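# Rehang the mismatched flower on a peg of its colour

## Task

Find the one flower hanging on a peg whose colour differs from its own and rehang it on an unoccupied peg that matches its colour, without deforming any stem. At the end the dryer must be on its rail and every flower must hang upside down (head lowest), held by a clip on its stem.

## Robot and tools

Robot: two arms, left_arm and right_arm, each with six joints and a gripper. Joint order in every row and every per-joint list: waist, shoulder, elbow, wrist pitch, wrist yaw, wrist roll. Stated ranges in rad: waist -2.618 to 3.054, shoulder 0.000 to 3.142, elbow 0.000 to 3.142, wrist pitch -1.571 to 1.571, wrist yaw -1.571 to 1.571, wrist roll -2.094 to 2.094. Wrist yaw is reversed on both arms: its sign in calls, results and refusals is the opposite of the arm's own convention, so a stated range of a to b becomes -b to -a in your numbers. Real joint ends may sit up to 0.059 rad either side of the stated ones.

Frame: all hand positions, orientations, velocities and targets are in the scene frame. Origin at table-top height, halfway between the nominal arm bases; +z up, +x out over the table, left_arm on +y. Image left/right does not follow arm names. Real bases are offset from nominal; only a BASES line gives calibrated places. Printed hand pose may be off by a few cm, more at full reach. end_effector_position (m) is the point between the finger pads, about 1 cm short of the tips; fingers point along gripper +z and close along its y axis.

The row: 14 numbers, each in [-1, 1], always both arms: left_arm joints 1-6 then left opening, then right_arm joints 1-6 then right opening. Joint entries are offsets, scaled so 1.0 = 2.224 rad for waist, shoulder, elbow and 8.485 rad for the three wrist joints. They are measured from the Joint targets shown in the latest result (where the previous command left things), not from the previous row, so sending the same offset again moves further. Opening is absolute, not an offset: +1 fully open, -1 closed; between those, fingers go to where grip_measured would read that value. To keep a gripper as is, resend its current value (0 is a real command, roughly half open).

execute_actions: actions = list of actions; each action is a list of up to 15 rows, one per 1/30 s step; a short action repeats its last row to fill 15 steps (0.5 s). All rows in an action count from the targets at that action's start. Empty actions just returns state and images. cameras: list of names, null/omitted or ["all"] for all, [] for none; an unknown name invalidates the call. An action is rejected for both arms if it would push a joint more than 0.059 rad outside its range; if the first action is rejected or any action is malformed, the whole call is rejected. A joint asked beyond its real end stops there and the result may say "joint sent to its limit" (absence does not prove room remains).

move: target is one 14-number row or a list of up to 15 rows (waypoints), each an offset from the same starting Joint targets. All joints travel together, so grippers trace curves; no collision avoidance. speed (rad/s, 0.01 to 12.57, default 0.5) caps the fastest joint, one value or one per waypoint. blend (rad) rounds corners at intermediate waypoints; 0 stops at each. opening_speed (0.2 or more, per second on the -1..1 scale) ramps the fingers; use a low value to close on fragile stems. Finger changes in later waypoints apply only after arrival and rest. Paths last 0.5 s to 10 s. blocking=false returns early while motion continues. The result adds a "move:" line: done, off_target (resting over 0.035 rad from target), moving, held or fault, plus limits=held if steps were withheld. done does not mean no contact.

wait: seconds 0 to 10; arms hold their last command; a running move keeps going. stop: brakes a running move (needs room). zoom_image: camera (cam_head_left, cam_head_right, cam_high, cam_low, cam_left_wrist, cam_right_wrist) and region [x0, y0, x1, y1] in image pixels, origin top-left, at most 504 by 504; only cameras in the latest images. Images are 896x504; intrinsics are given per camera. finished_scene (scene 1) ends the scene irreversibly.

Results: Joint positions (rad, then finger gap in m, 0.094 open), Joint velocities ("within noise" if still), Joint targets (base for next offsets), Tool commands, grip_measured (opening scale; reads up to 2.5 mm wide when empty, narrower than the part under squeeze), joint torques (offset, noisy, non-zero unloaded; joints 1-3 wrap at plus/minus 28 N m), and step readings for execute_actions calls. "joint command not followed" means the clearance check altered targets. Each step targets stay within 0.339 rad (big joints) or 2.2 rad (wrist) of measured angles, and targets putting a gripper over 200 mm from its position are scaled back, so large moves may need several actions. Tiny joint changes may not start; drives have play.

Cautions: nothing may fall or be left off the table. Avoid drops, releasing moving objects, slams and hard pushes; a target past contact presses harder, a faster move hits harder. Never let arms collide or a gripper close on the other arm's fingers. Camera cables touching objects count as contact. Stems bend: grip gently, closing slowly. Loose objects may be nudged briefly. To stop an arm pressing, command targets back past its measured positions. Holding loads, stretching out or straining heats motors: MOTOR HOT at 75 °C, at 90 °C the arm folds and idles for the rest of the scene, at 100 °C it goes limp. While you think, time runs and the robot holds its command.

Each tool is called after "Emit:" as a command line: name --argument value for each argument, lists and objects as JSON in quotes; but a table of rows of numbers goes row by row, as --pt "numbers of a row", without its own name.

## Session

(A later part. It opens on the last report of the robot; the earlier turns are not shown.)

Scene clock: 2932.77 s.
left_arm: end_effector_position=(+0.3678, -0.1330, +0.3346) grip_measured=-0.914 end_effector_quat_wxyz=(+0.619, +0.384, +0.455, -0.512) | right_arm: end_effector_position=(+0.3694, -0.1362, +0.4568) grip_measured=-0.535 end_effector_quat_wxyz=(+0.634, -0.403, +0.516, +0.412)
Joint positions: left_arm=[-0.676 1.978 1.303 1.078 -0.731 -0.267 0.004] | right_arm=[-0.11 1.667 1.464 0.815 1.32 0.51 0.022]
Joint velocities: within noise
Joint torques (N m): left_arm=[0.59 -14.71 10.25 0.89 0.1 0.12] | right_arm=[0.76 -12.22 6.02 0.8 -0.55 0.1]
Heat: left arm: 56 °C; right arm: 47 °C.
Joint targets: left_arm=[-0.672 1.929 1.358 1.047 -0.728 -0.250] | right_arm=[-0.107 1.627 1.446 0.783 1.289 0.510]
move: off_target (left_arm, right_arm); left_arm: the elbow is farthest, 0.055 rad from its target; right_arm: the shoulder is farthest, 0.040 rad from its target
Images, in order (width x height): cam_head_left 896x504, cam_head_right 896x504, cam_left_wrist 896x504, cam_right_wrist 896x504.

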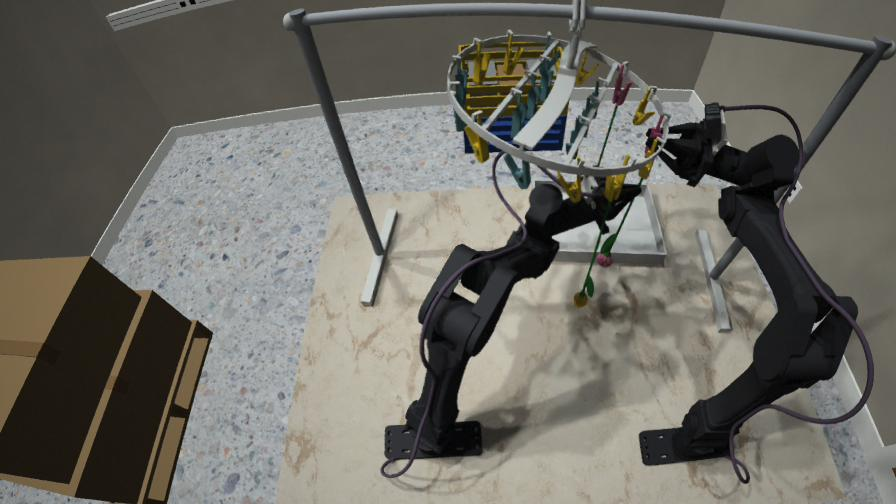

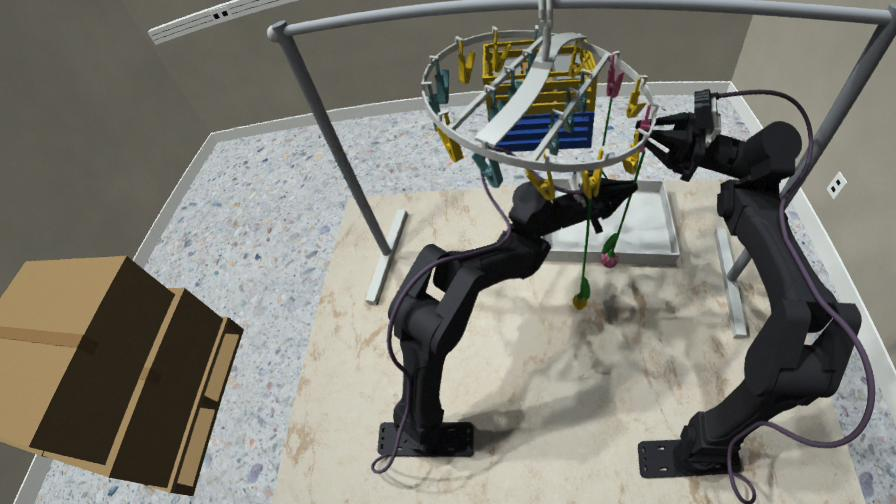

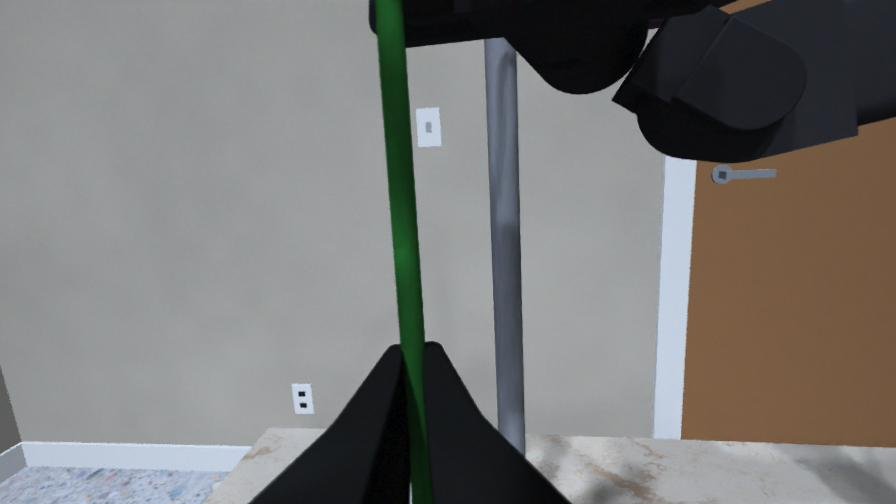

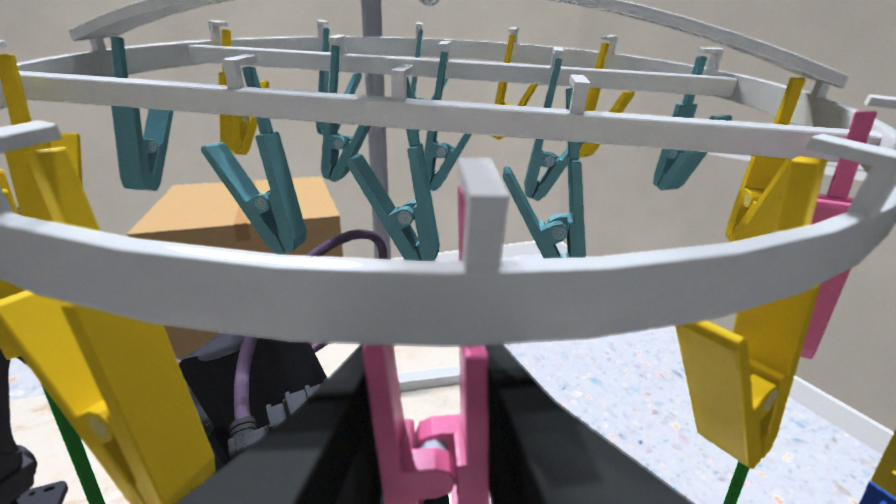

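Emit:
move --target '[-0.0094,0,0,0,0,0,-0.97,0,0,0,0,0,0,-0.62]' --speed 0.1 --cameras '[]'

Emit:
move --target '[0.0117,0,0,0,0,0,-0.97,0,0,0,0,0,0,-0.62]' --speed 0.08 --cameras '["cam_left_wrist","cam_head_right","cam_head_left"]'

Emit:
zoom_image --camera "cam_head_right" --region '[605, 110, 675, 190]'

Emit:
zoom_image --camera "cam_head_left" --region '[615, 130, 675, 200]'

Scene clock: 2952.23 s.
left_arm: end_effector_position=(+0.3621, -0.1381, +0.3346) grip_measured=-0.914 end_effector_quat_wxyz=(+0.616, +0.387, +0.452, -0.517) | right_arm: end_effector_position=(+0.3694, -0.1362, +0.4568) grip_measured=-0.535 end_effector_quat_wxyz=(+0.634, -0.403, +0.516, +0.412)
Joint positions: left_arm=[-0.69 1.978 1.303 1.078 -0.731 -0.267 0.004] | right_arm=[-0.11 1.667 1.464 0.815 1.32 0.51 0.022]
Joint velocities: within noise
Joint torques (N m): left_arm=[-0.46 -14.82 10.52 0.9 0.06 0.11] | right_arm=[0.75 -12.21 6.04 0.8 -0.55 0.1]
Heat: left arm: 55 °C; right arm: 47 °C.
Joint targets: left_arm=[-0.693 1.929 1.358 1.047 -0.728 -0.250] | right_arm=[-0.107 1.627 1.446 0.783 1.289 0.510]
move: off_target (left_arm, right_arm); left_arm: the elbow is farthest, 0.055 rad from its target; right_arm: the shoulder is farthest, 0.040 rad from its target
No camera images: "cameras" was empty.

Scene clock: 2953.00 s.
left_arm: end_effector_position=(+0.3703, -0.1307, +0.3346) grip_measured=-0.914 end_effector_quat_wxyz=(+0.621, +0.382, +0.456, -0.510) | right_arm: end_effector_position=(+0.3694, -0.1362, +0.4568) grip_measured=-0.535 end_effector_quat_wxyz=(+0.634, -0.403, +0.516, +0.412)
Joint positions: left_arm=[-0.67 1.978 1.303 1.078 -0.731 -0.267 0.004] | right_arm=[-0.11 1.667 1.464 0.815 1.32 0.51 0.022]
Joint velocities: within noise
Joint torques (N m): left_arm=[0.7 -15.01 10.35 0.95 0.12 0.15] | right_arm=[0.75 -12.22 6.04 0.8 -0.55 0.1]
Heat: left arm: 55 °C; right arm: 47 °C.
Joint targets: left_arm=[-0.667 1.929 1.358 1.047 -0.728 -0.250] | right_arm=[-0.107 1.627 1.446 0.783 1.289 0.510]
move: off_target (left_arm, right_arm); left_arm: the elbow is farthest, 0.055 rad from its target; right_arm: the shoulder is farthest, 0.040 rad from its target
Images, in order (width x height): cam_head_left 896x504, cam_head_right 896x504, cam_left_wrist 896x504.

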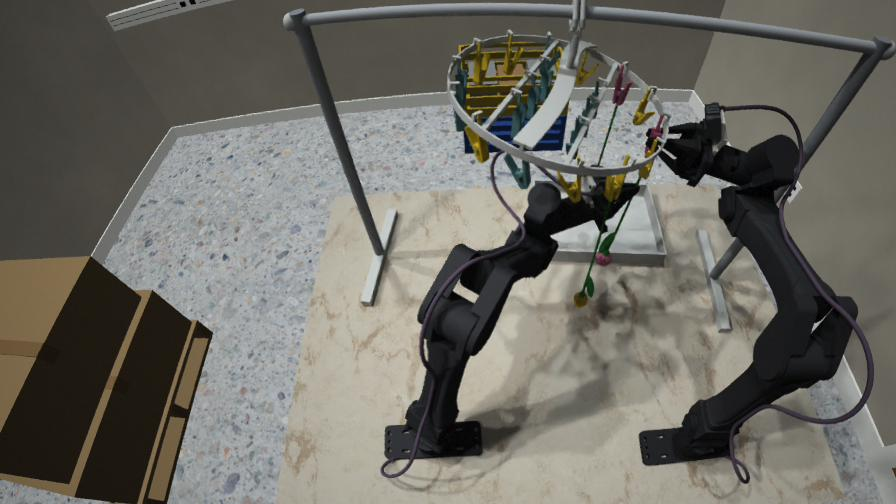

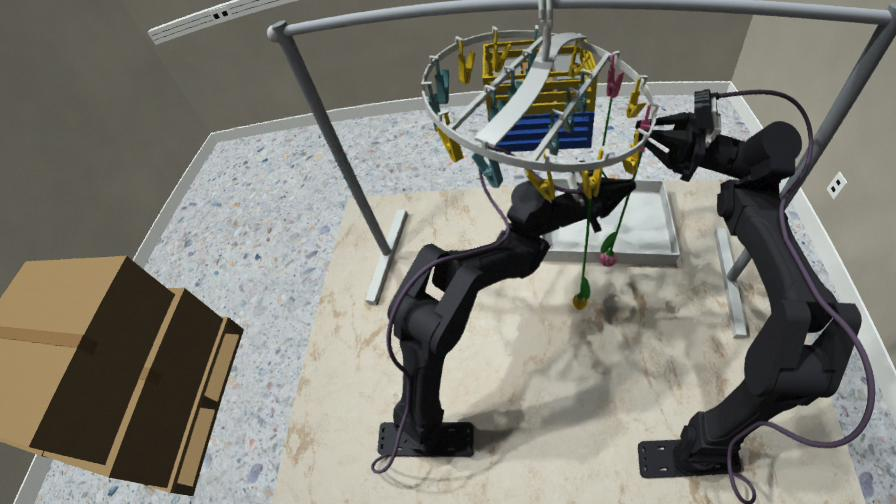

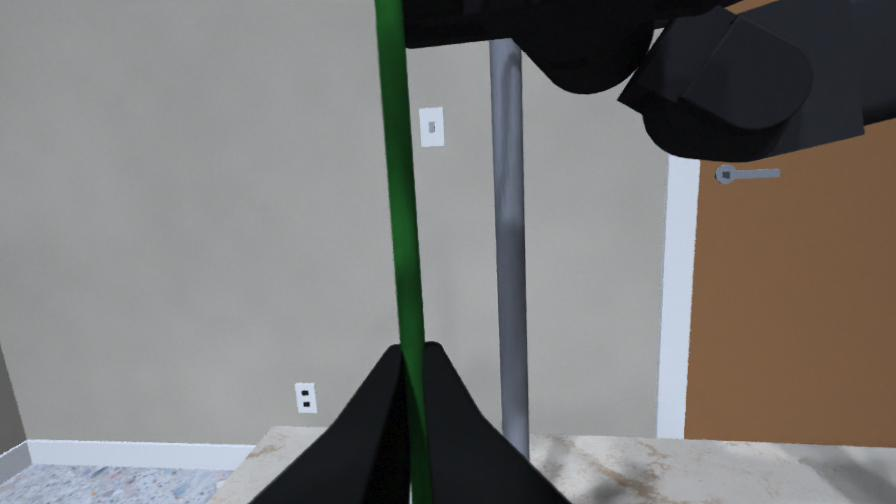

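Scaled by 6.300 from the camera's 896x504 image, which has a finer 1280x720 frame.

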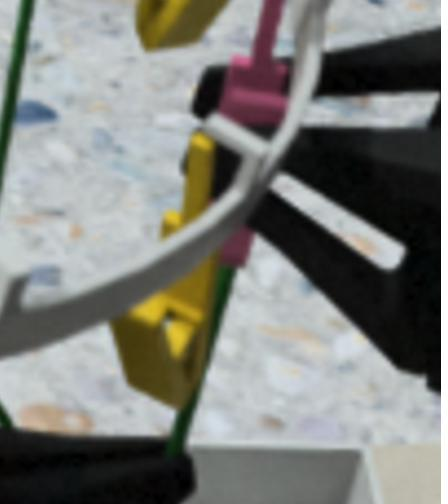

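Scaled by 7.200 from the camera's 896x504 image, which has a finer 1280x720 frame.

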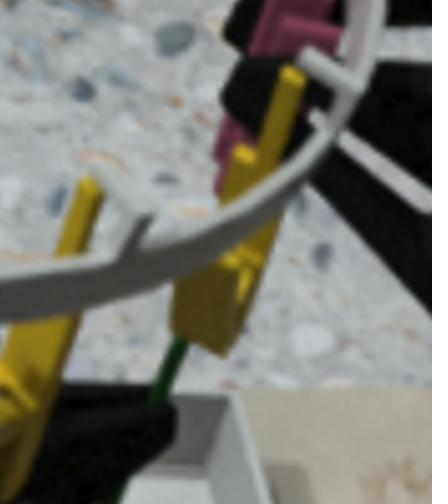

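Emit:
move --target '[0,-0.0071,0.01,-0.0045,0,0,-0.97,0,0,0,0,0,0,-0.62]' --speed 0.05 --cameras '["cam_left_wrist","cam_head_right","cam_right_wrist"]'

Emit:
zoom_image --camera "cam_right_wrist" --region '[340, 330, 540, 504]'

Emit:
zoom_image --camera "cam_left_wrist" --region '[320, 0, 520, 120]'

Emit:
zoom_image --camera "cam_head_right" --region '[605, 110, 675, 190]'

Scene clock: 2973.90 s.
left_arm: end_effector_position=(+0.3723, -0.1301, +0.3418) grip_measured=-0.914 end_effector_quat_wxyz=(+0.620, +0.381, +0.459, -0.510) | right_arm: end_effector_position=(+0.3689, -0.1362, +0.4574) grip_measured=-0.535 end_effector_quat_wxyz=(+0.634, -0.404, +0.515, +0.412)
Joint positions: left_arm=[-0.667 1.966 1.323 1.038 -0.731 -0.267 0.004] | right_arm=[-0.11 1.665 1.464 0.815 1.32 0.51 0.022]
Joint velocities: within noise
Joint torques (N m): left_arm=[0.46 -15.25 10.65 0.97 0.15 0.11] | right_arm=[0.75 -12.14 6.02 0.8 -0.54 0.1]
Heat: left arm: 56 °C; right arm: 47 °C.
Joint targets: left_arm=[-0.667 1.914 1.381 1.009 -0.728 -0.250] | right_arm=[-0.107 1.627 1.446 0.783 1.289 0.510]
move: off_target (left_arm, right_arm); left_arm: the elbow is farthest, 0.057 rad from its target; right_arm: the shoulder is farthest, 0.038 rad from its target
Images, in order (width x height): cam_head_right 896x504, cam_left_wrist 896x504, cam_right_wrist 896x504.

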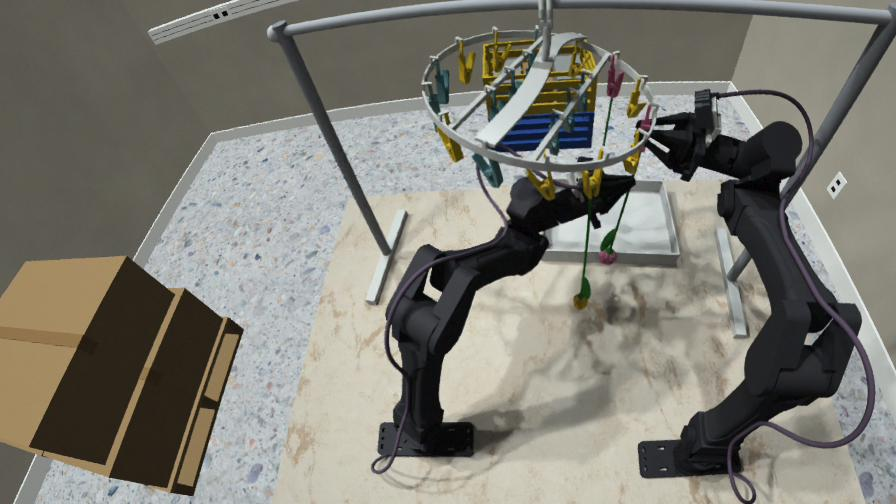

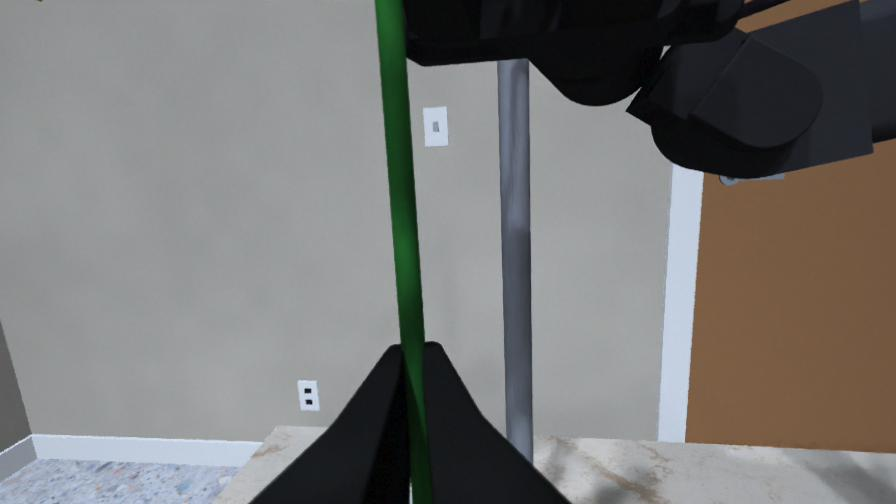

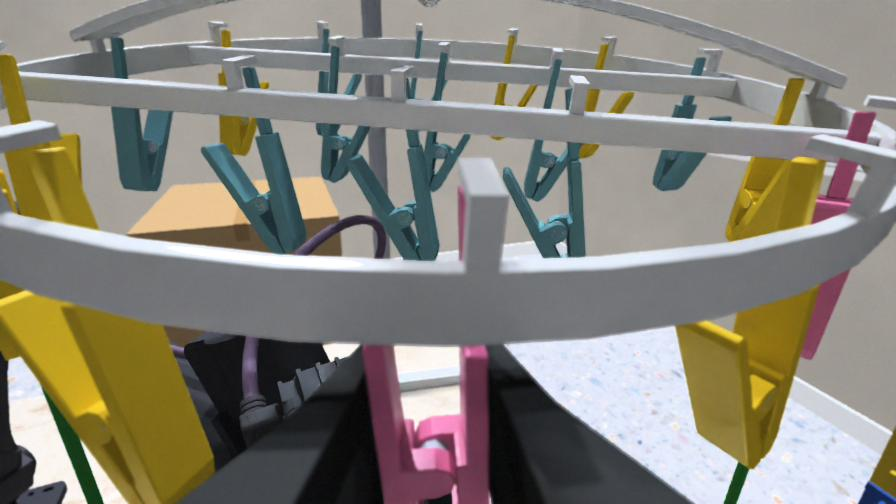

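Scaled by 2.520 from the camera's 896x504 image, which has a finer 1280x720 frame.

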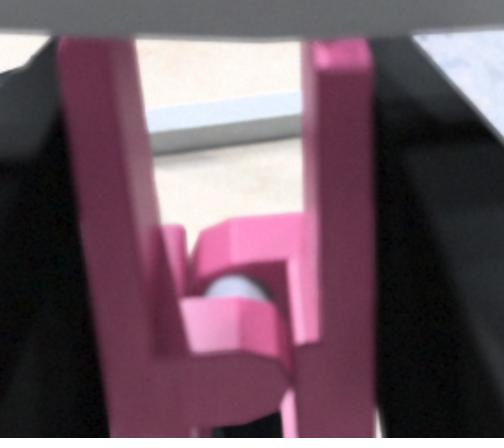

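Scaled by 2.520 from the camera's 896x504 image, which has a finer 1280x720 frame.

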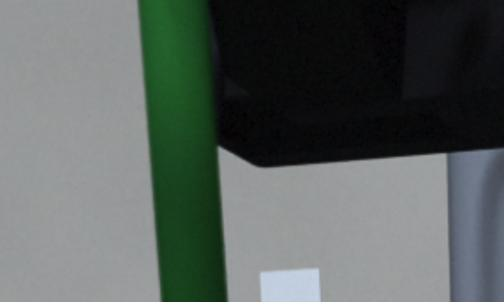

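Scaled by 6.300 from the camera's 896x504 image, which has a finer 1280x720 frame.

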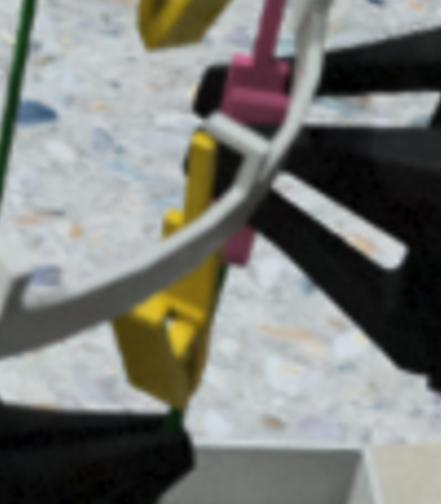

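Emit:
execute_actions --actions '[]' --cameras '["cam_head_right", "cam_head_left", "cam_left_wrist", "cam_right_wrist"]'

Emit:
zoom_image --camera "cam_head_right" --region '[605, 110, 675, 190]'

Emit:
zoom_image --camera "cam_head_left" --region '[610, 110, 690, 200]'

Emit:
zoom_image --camera "cam_right_wrist" --region '[340, 330, 540, 504]'

Emit:
zoom_image --camera "cam_left_wrist" --region '[300, 0, 600, 200]'

Scene clock: 3005.47 s.
left_arm: end_effector_position=(+0.3723, -0.1301, +0.3418) grip_measured=-0.914 end_effector_quat_wxyz=(+0.620, +0.381, +0.459, -0.510) | right_arm: end_effector_position=(+0.3689, -0.1362, +0.4574) grip_measured=-0.535 end_effector_quat_wxyz=(+0.634, -0.404, +0.515, +0.412)
Joint positions: left_arm=[-0.667 1.966 1.323 1.038 -0.731 -0.267 0.004] | right_arm=[-0.11 1.665 1.464 0.815 1.32 0.51 0.022]
Joint velocities: within noise
Joint torques (N m): left_arm=[0.28 -15.24 10.78 0.97 0.1 0.09] | right_arm=[0.75 -12.14 6.02 0.8 -0.55 0.1]
Heat: left arm: 67 °C; right arm: 45 °C.
Joint targets: left_arm=[-0.667 1.914 1.381 1.009 -0.728 -0.250] | right_arm=[-0.107 1.627 1.446 0.783 1.289 0.510]
Tool commands: left_gripper/opening=-0.97 right_gripper/opening=-0.62
Images, in order (width x height): cam_head_left 896x504, cam_head_right 896x504, cam_left_wrist 896x504, cam_right_wrist 896x504.

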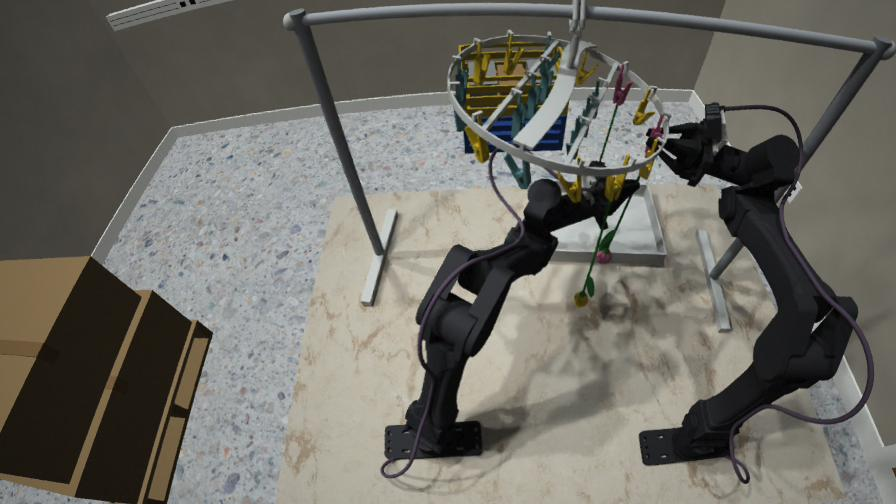

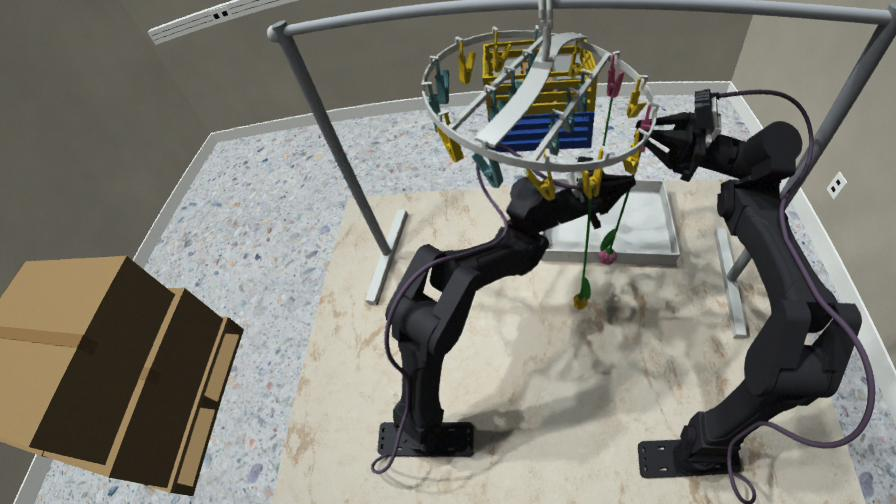

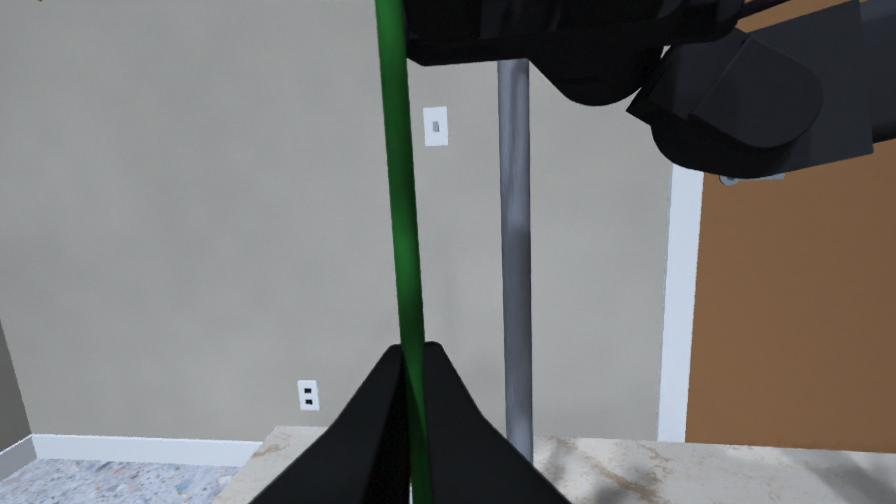

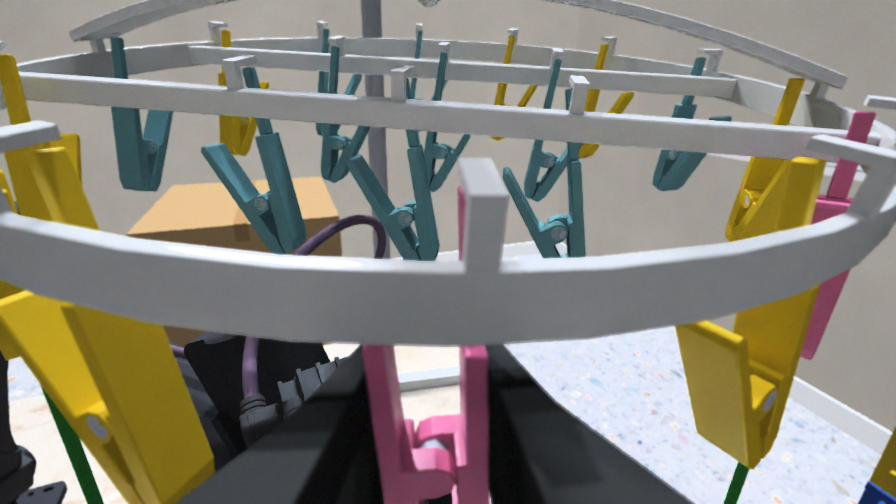

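Scaled by 6.300 from the camera's 896x504 image, which has a finer 1280x720 frame.

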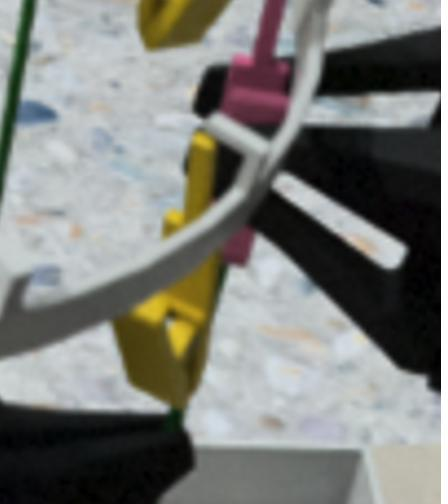

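Scaled by 5.600 from the camera's 896x504 image, which has a finer 1280x720 frame.

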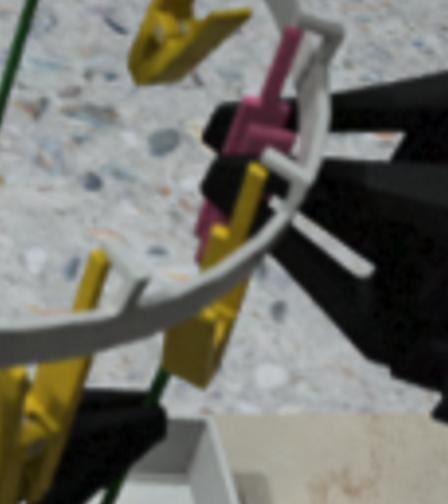

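Scaled by 2.520 from the camera's 896x504 image, which has a finer 1280x720 frame.

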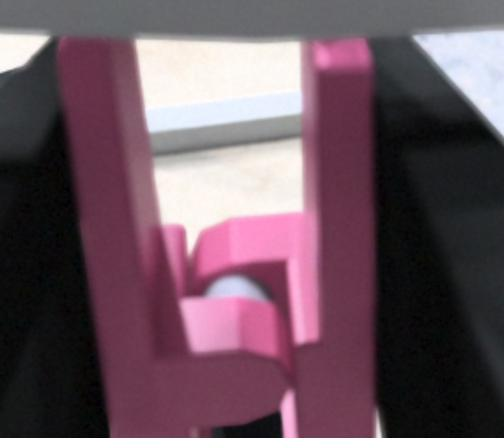

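Scaled by 1.680 from the camera's 896x504 image, which has a finer 1280x720 frame.

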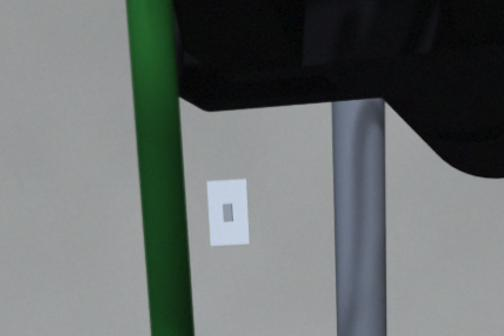

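Emit:
move --target '[0, -0.0068, 0.0025, -0.0023, -0.0024, 0, -0.97, 0, 0, 0, 0, 0, 0, -0.62]' --speed 0.05 --cameras '["cam_head_right", "cam_right_wrist", "cam_left_wrist"]'

Emit:
zoom_image --camera "cam_head_right" --region '[605, 110, 675, 190]'

Emit:
zoom_image --camera "cam_right_wrist" --region '[340, 330, 540, 504]'

Scene clock: 3038.37 s.
left_arm: end_effector_position=(+0.3691, -0.1296, +0.3436) grip_measured=-0.914 end_effector_quat_wxyz=(+0.613, +0.387, +0.461, -0.512) | right_arm: end_effector_position=(+0.3680, -0.1367, +0.4585) grip_measured=-0.535 end_effector_quat_wxyz=(+0.635, -0.404, +0.515, +0.410)
Joint positions: left_arm=[-0.665 1.952 1.323 1.014 -0.748 -0.267 0.004] | right_arm=[-0.112 1.662 1.464 0.815 1.32 0.51 0.022]
Joint velocities: within noise
Joint torques (N m): left_arm=[0.32 -15.2 11.22 1.02 0.06 0.1] | right_arm=[0.75 -11.78 6.02 0.79 -0.54 0.1]
Heat: left arm: 70 °C; right arm: 45 °C.
Joint targets: left_arm=[-0.667 1.899 1.386 0.990 -0.748 -0.250] | right_arm=[-0.107 1.627 1.446 0.783 1.289 0.510]
move: off_target (left_arm); left_arm: the elbow is farthest, 0.063 rad from its target
Images, in order (width x height): cam_head_right 896x504, cam_left_wrist 896x504, cam_right_wrist 896x504.

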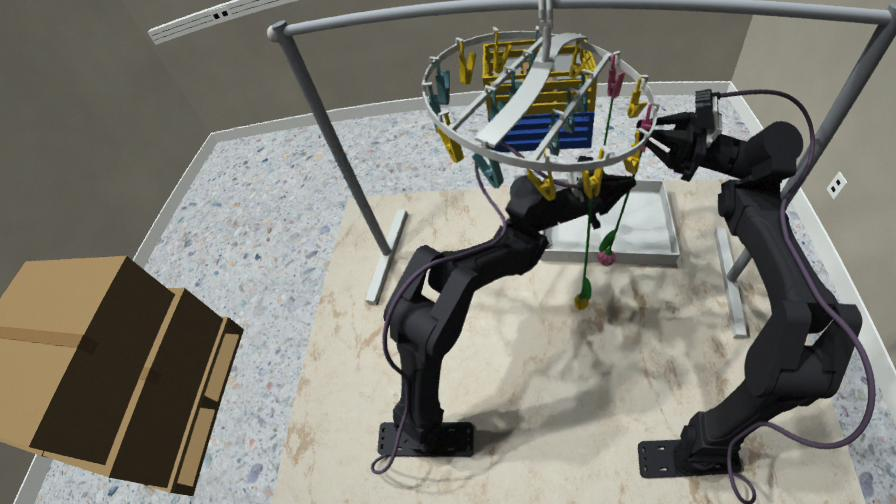

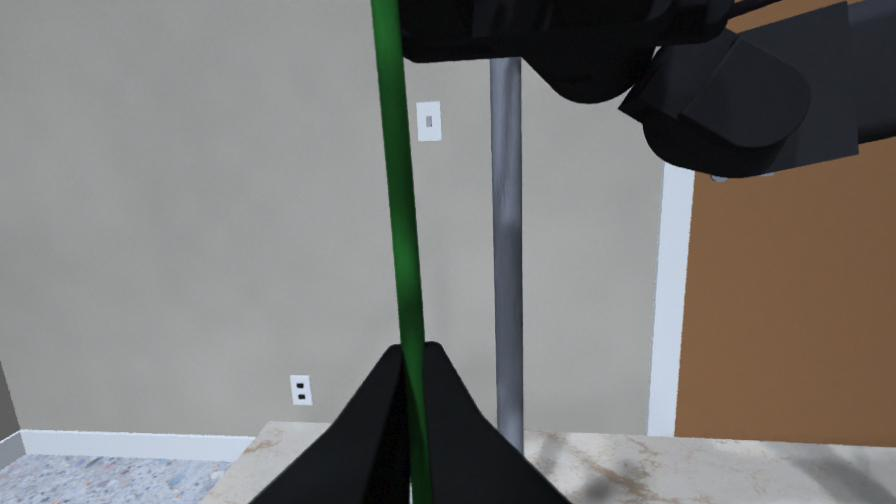

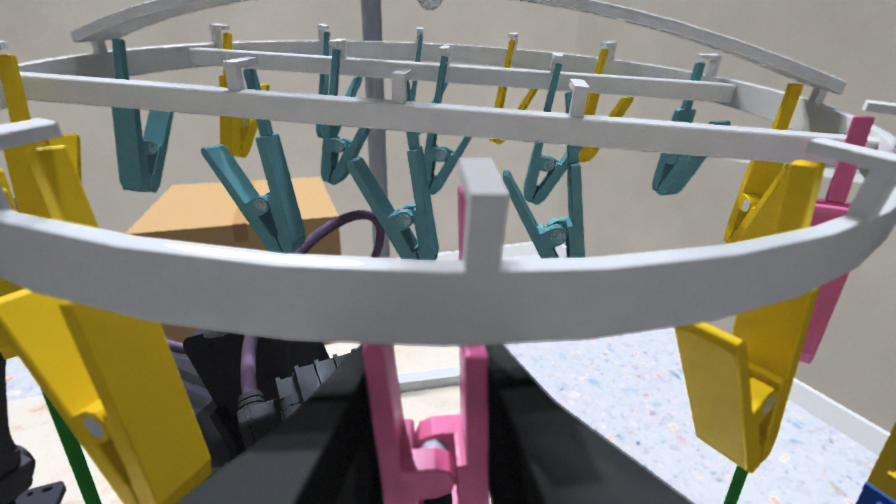

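Scaled by 6.300 from the camera's 896x504 image, which has a finer 1280x720 frame.

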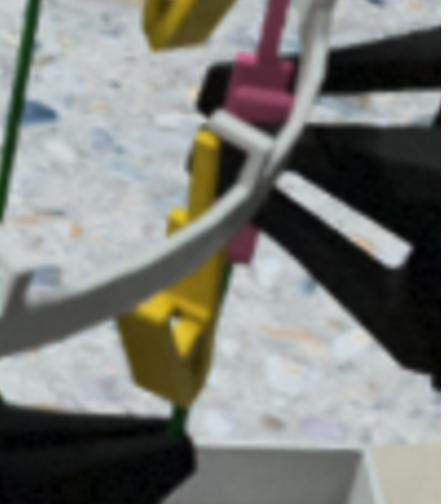

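Scaled by 2.520 from the camera's 896x504 image, which has a finer 1280x720 frame.

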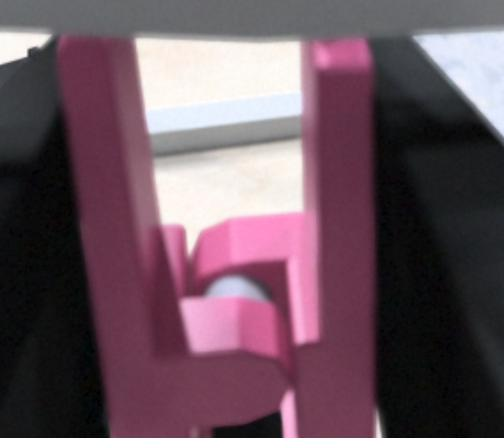

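Emit:
execute_actions --actions '[]' --cameras '["cam_low", "cam_high"]'

Scene clock: 3046.10 s.
left_arm: end_effector_position=(+0.3691, -0.1296, +0.3436) grip_measured=-0.914 end_effector_quat_wxyz=(+0.613, +0.387, +0.461, -0.512) | right_arm: end_effector_position=(+0.3680, -0.1367, +0.4585) grip_measured=-0.535 end_effector_quat_wxyz=(+0.635, -0.404, +0.515, +0.410)
Joint positions: left_arm=[-0.665 1.952 1.323 1.014 -0.748 -0.267 0.004] | right_arm=[-0.112 1.662 1.464 0.815 1.32 0.51 0.022]
Joint velocities: within noise
Joint torques (N m): left_arm=[0.28 -15.5 11.12 1.04 0.02 0.12] | right_arm=[0.75 -11.78 6.02 0.8 -0.55 0.1]
Heat: left arm: 69 °C; right arm: 47 °C.
Joint targets: left_arm=[-0.667 1.899 1.386 0.990 -0.748 -0.250] | right_arm=[-0.107 1.627 1.446 0.783 1.289 0.510]
Tool commands: left_gripper/opening=-0.97 right_gripper/opening=-0.62
Images, in order (width x height): cam_high 896x504, cam_low 896x504.

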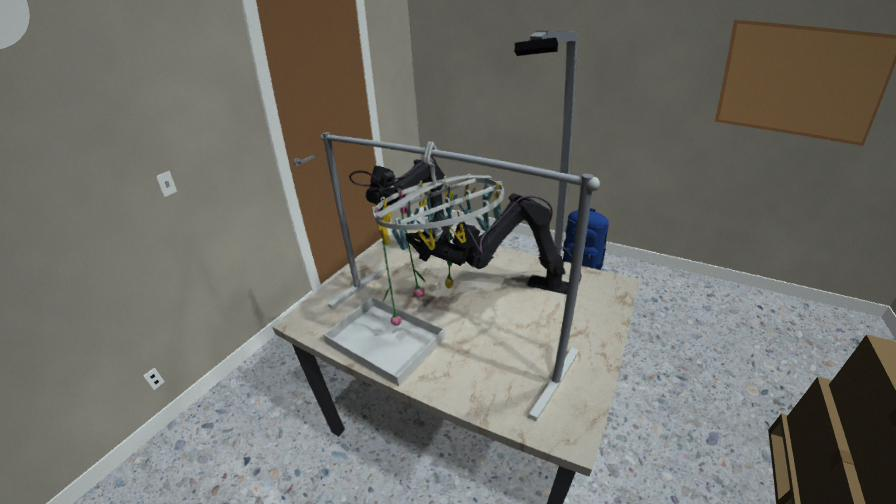

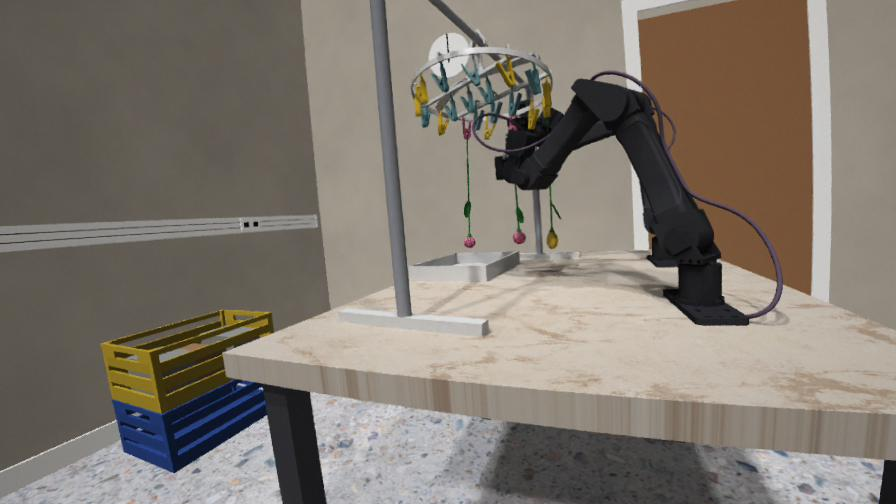

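Emit:
zoom_image --camera "cam_low" --region '[480, 90, 560, 170]'

Emit:
zoom_image --camera "cam_high" --region '[370, 180, 450, 260]'

Scaled by 6.300 from the camera's 896x504 image, which has a finer 1280x720 frame.

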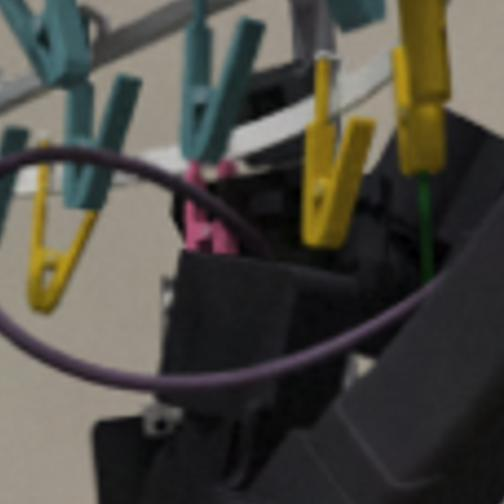

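Scaled by 6.300 from the camera's 896x504 image, which has a finer 1280x720 frame.

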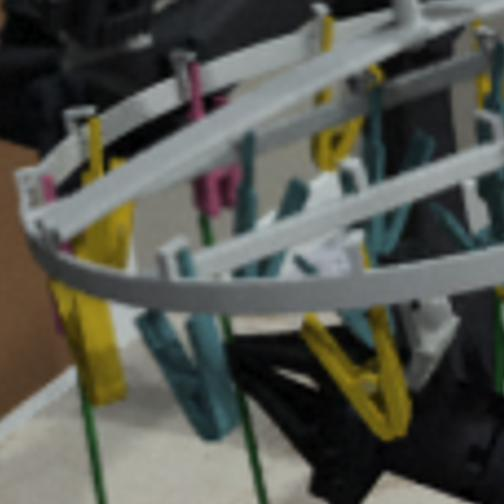

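Emit:
zoom_image --camera "cam_high" --region '[392, 185, 422, 225]'

Scaled by 12.600 from the camera's 896x504 image, which has a finer 1280x720 frame.

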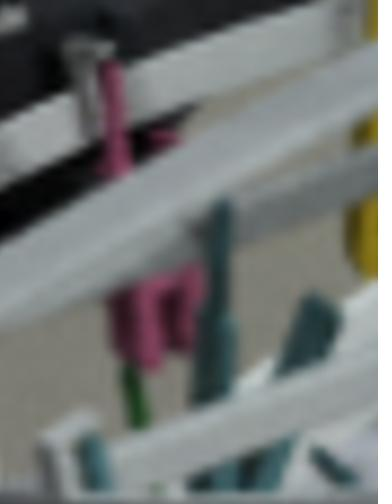

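Emit:
move --target '[0, 0.0115, -0.0135, 0.0065, 0, 0, -0.97, 0, 0, 0, 0, 0, 0, -0.62]' --speed 0.08 --cameras '["cam_head_left", "cam_high", "cam_head_right"]'

Emit:
zoom_image --camera "cam_high" --region '[392, 185, 422, 240]'

Emit:
zoom_image --camera "cam_head_left" --region '[625, 130, 665, 180]'

Emit:
zoom_image --camera "cam_head_right" --region '[625, 130, 665, 180]'

Scene clock: 3131.57 s.
left_arm: end_effector_position=(+0.3691, -0.1296, +0.3436) grip_measured=-0.914 end_effector_quat_wxyz=(+0.613, +0.387, +0.461, -0.512) | right_arm: end_effector_position=(+0.3680, -0.1367, +0.4585) grip_measured=-0.535 end_effector_quat_wxyz=(+0.635, -0.404, +0.515, +0.410)
Joint positions: left_arm=[-0.665 1.952 1.323 1.014 -0.748 -0.267 0.004] | right_arm=[-0.112 1.662 1.464 0.815 1.32 0.51 0.022]
Joint velocities: within noise
Joint torques (N m): left_arm=[0.34 -12.85 8.43 1.49 0.08 0.11] | right_arm=[0.75 -11.78 6.02 0.79 -0.55 0.09]
Heat: left arm: 71 °C; right arm: 51 °C.
Joint targets: left_arm=[-0.667 1.924 1.356 1.045 -0.748 -0.250] | right_arm=[-0.107 1.627 1.446 0.783 1.289 0.510]
move: done
Images, in order (width x height): cam_head_left 896x504, cam_head_right 896x504, cam_high 896x504.

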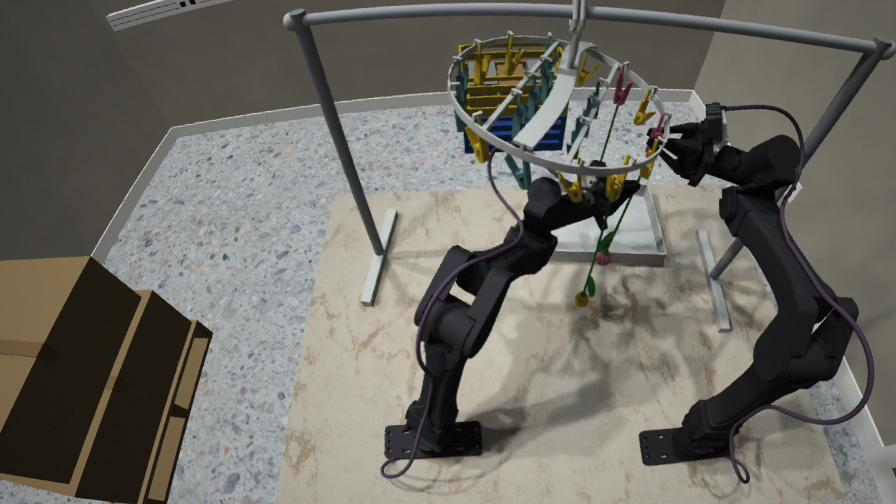

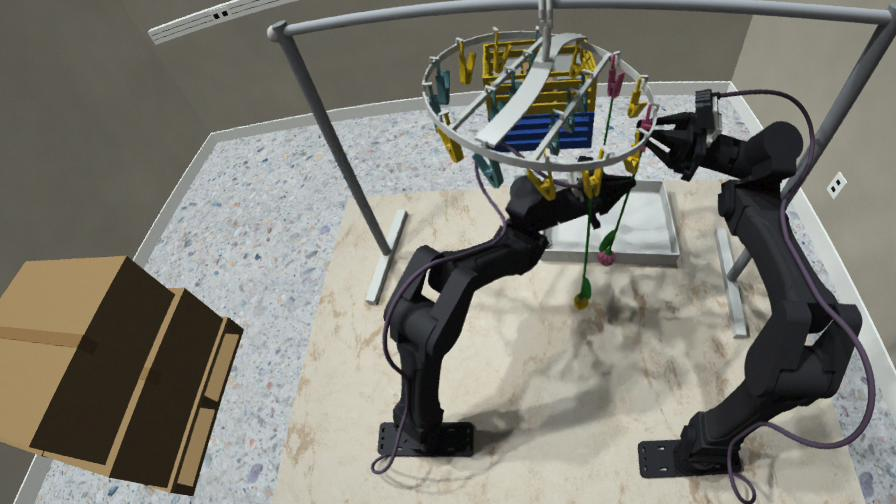

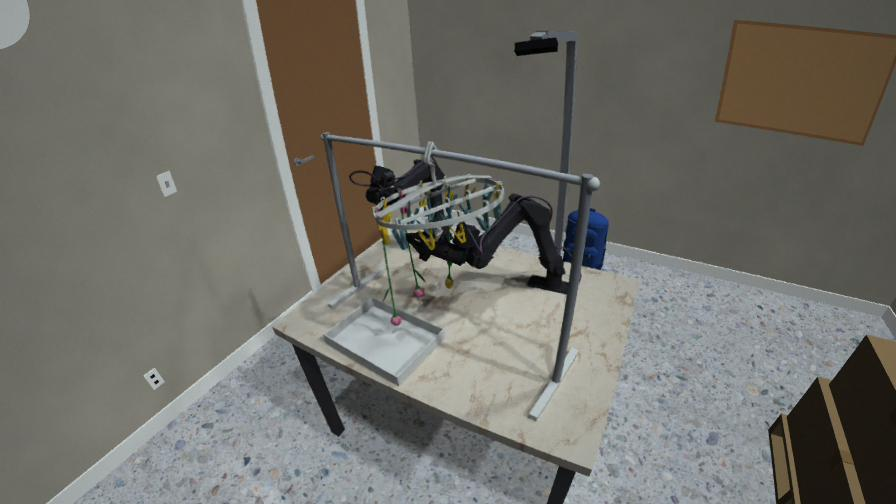

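Scaled by 9.164 from the camera's 896x504 image, which has a finer 1280x720 frame.

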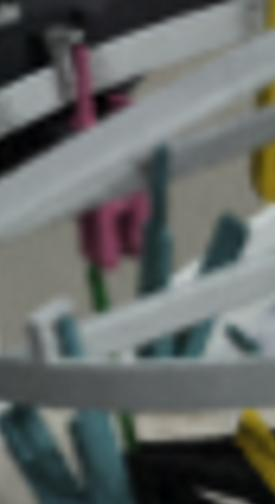

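Scaled by 10.080 from the camera's 896x504 image, which has a finer 1280x720 frame.

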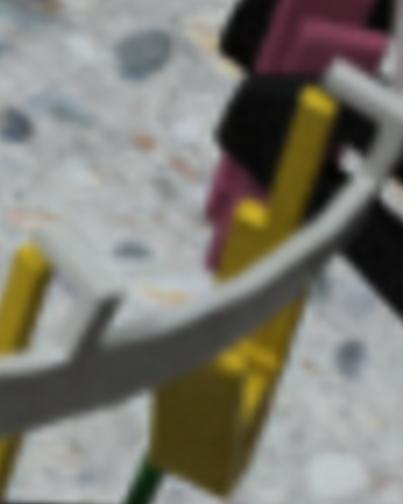

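Scaled by 10.080 from the camera's 896x504 image, which has a finer 1280x720 frame.

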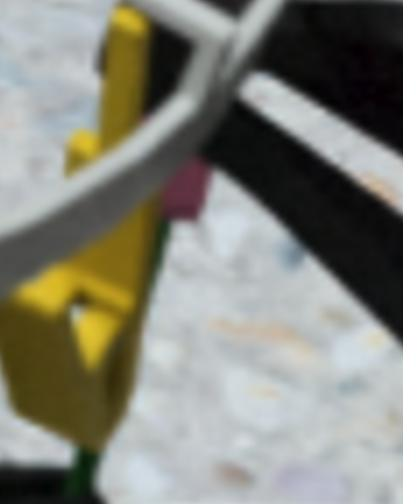

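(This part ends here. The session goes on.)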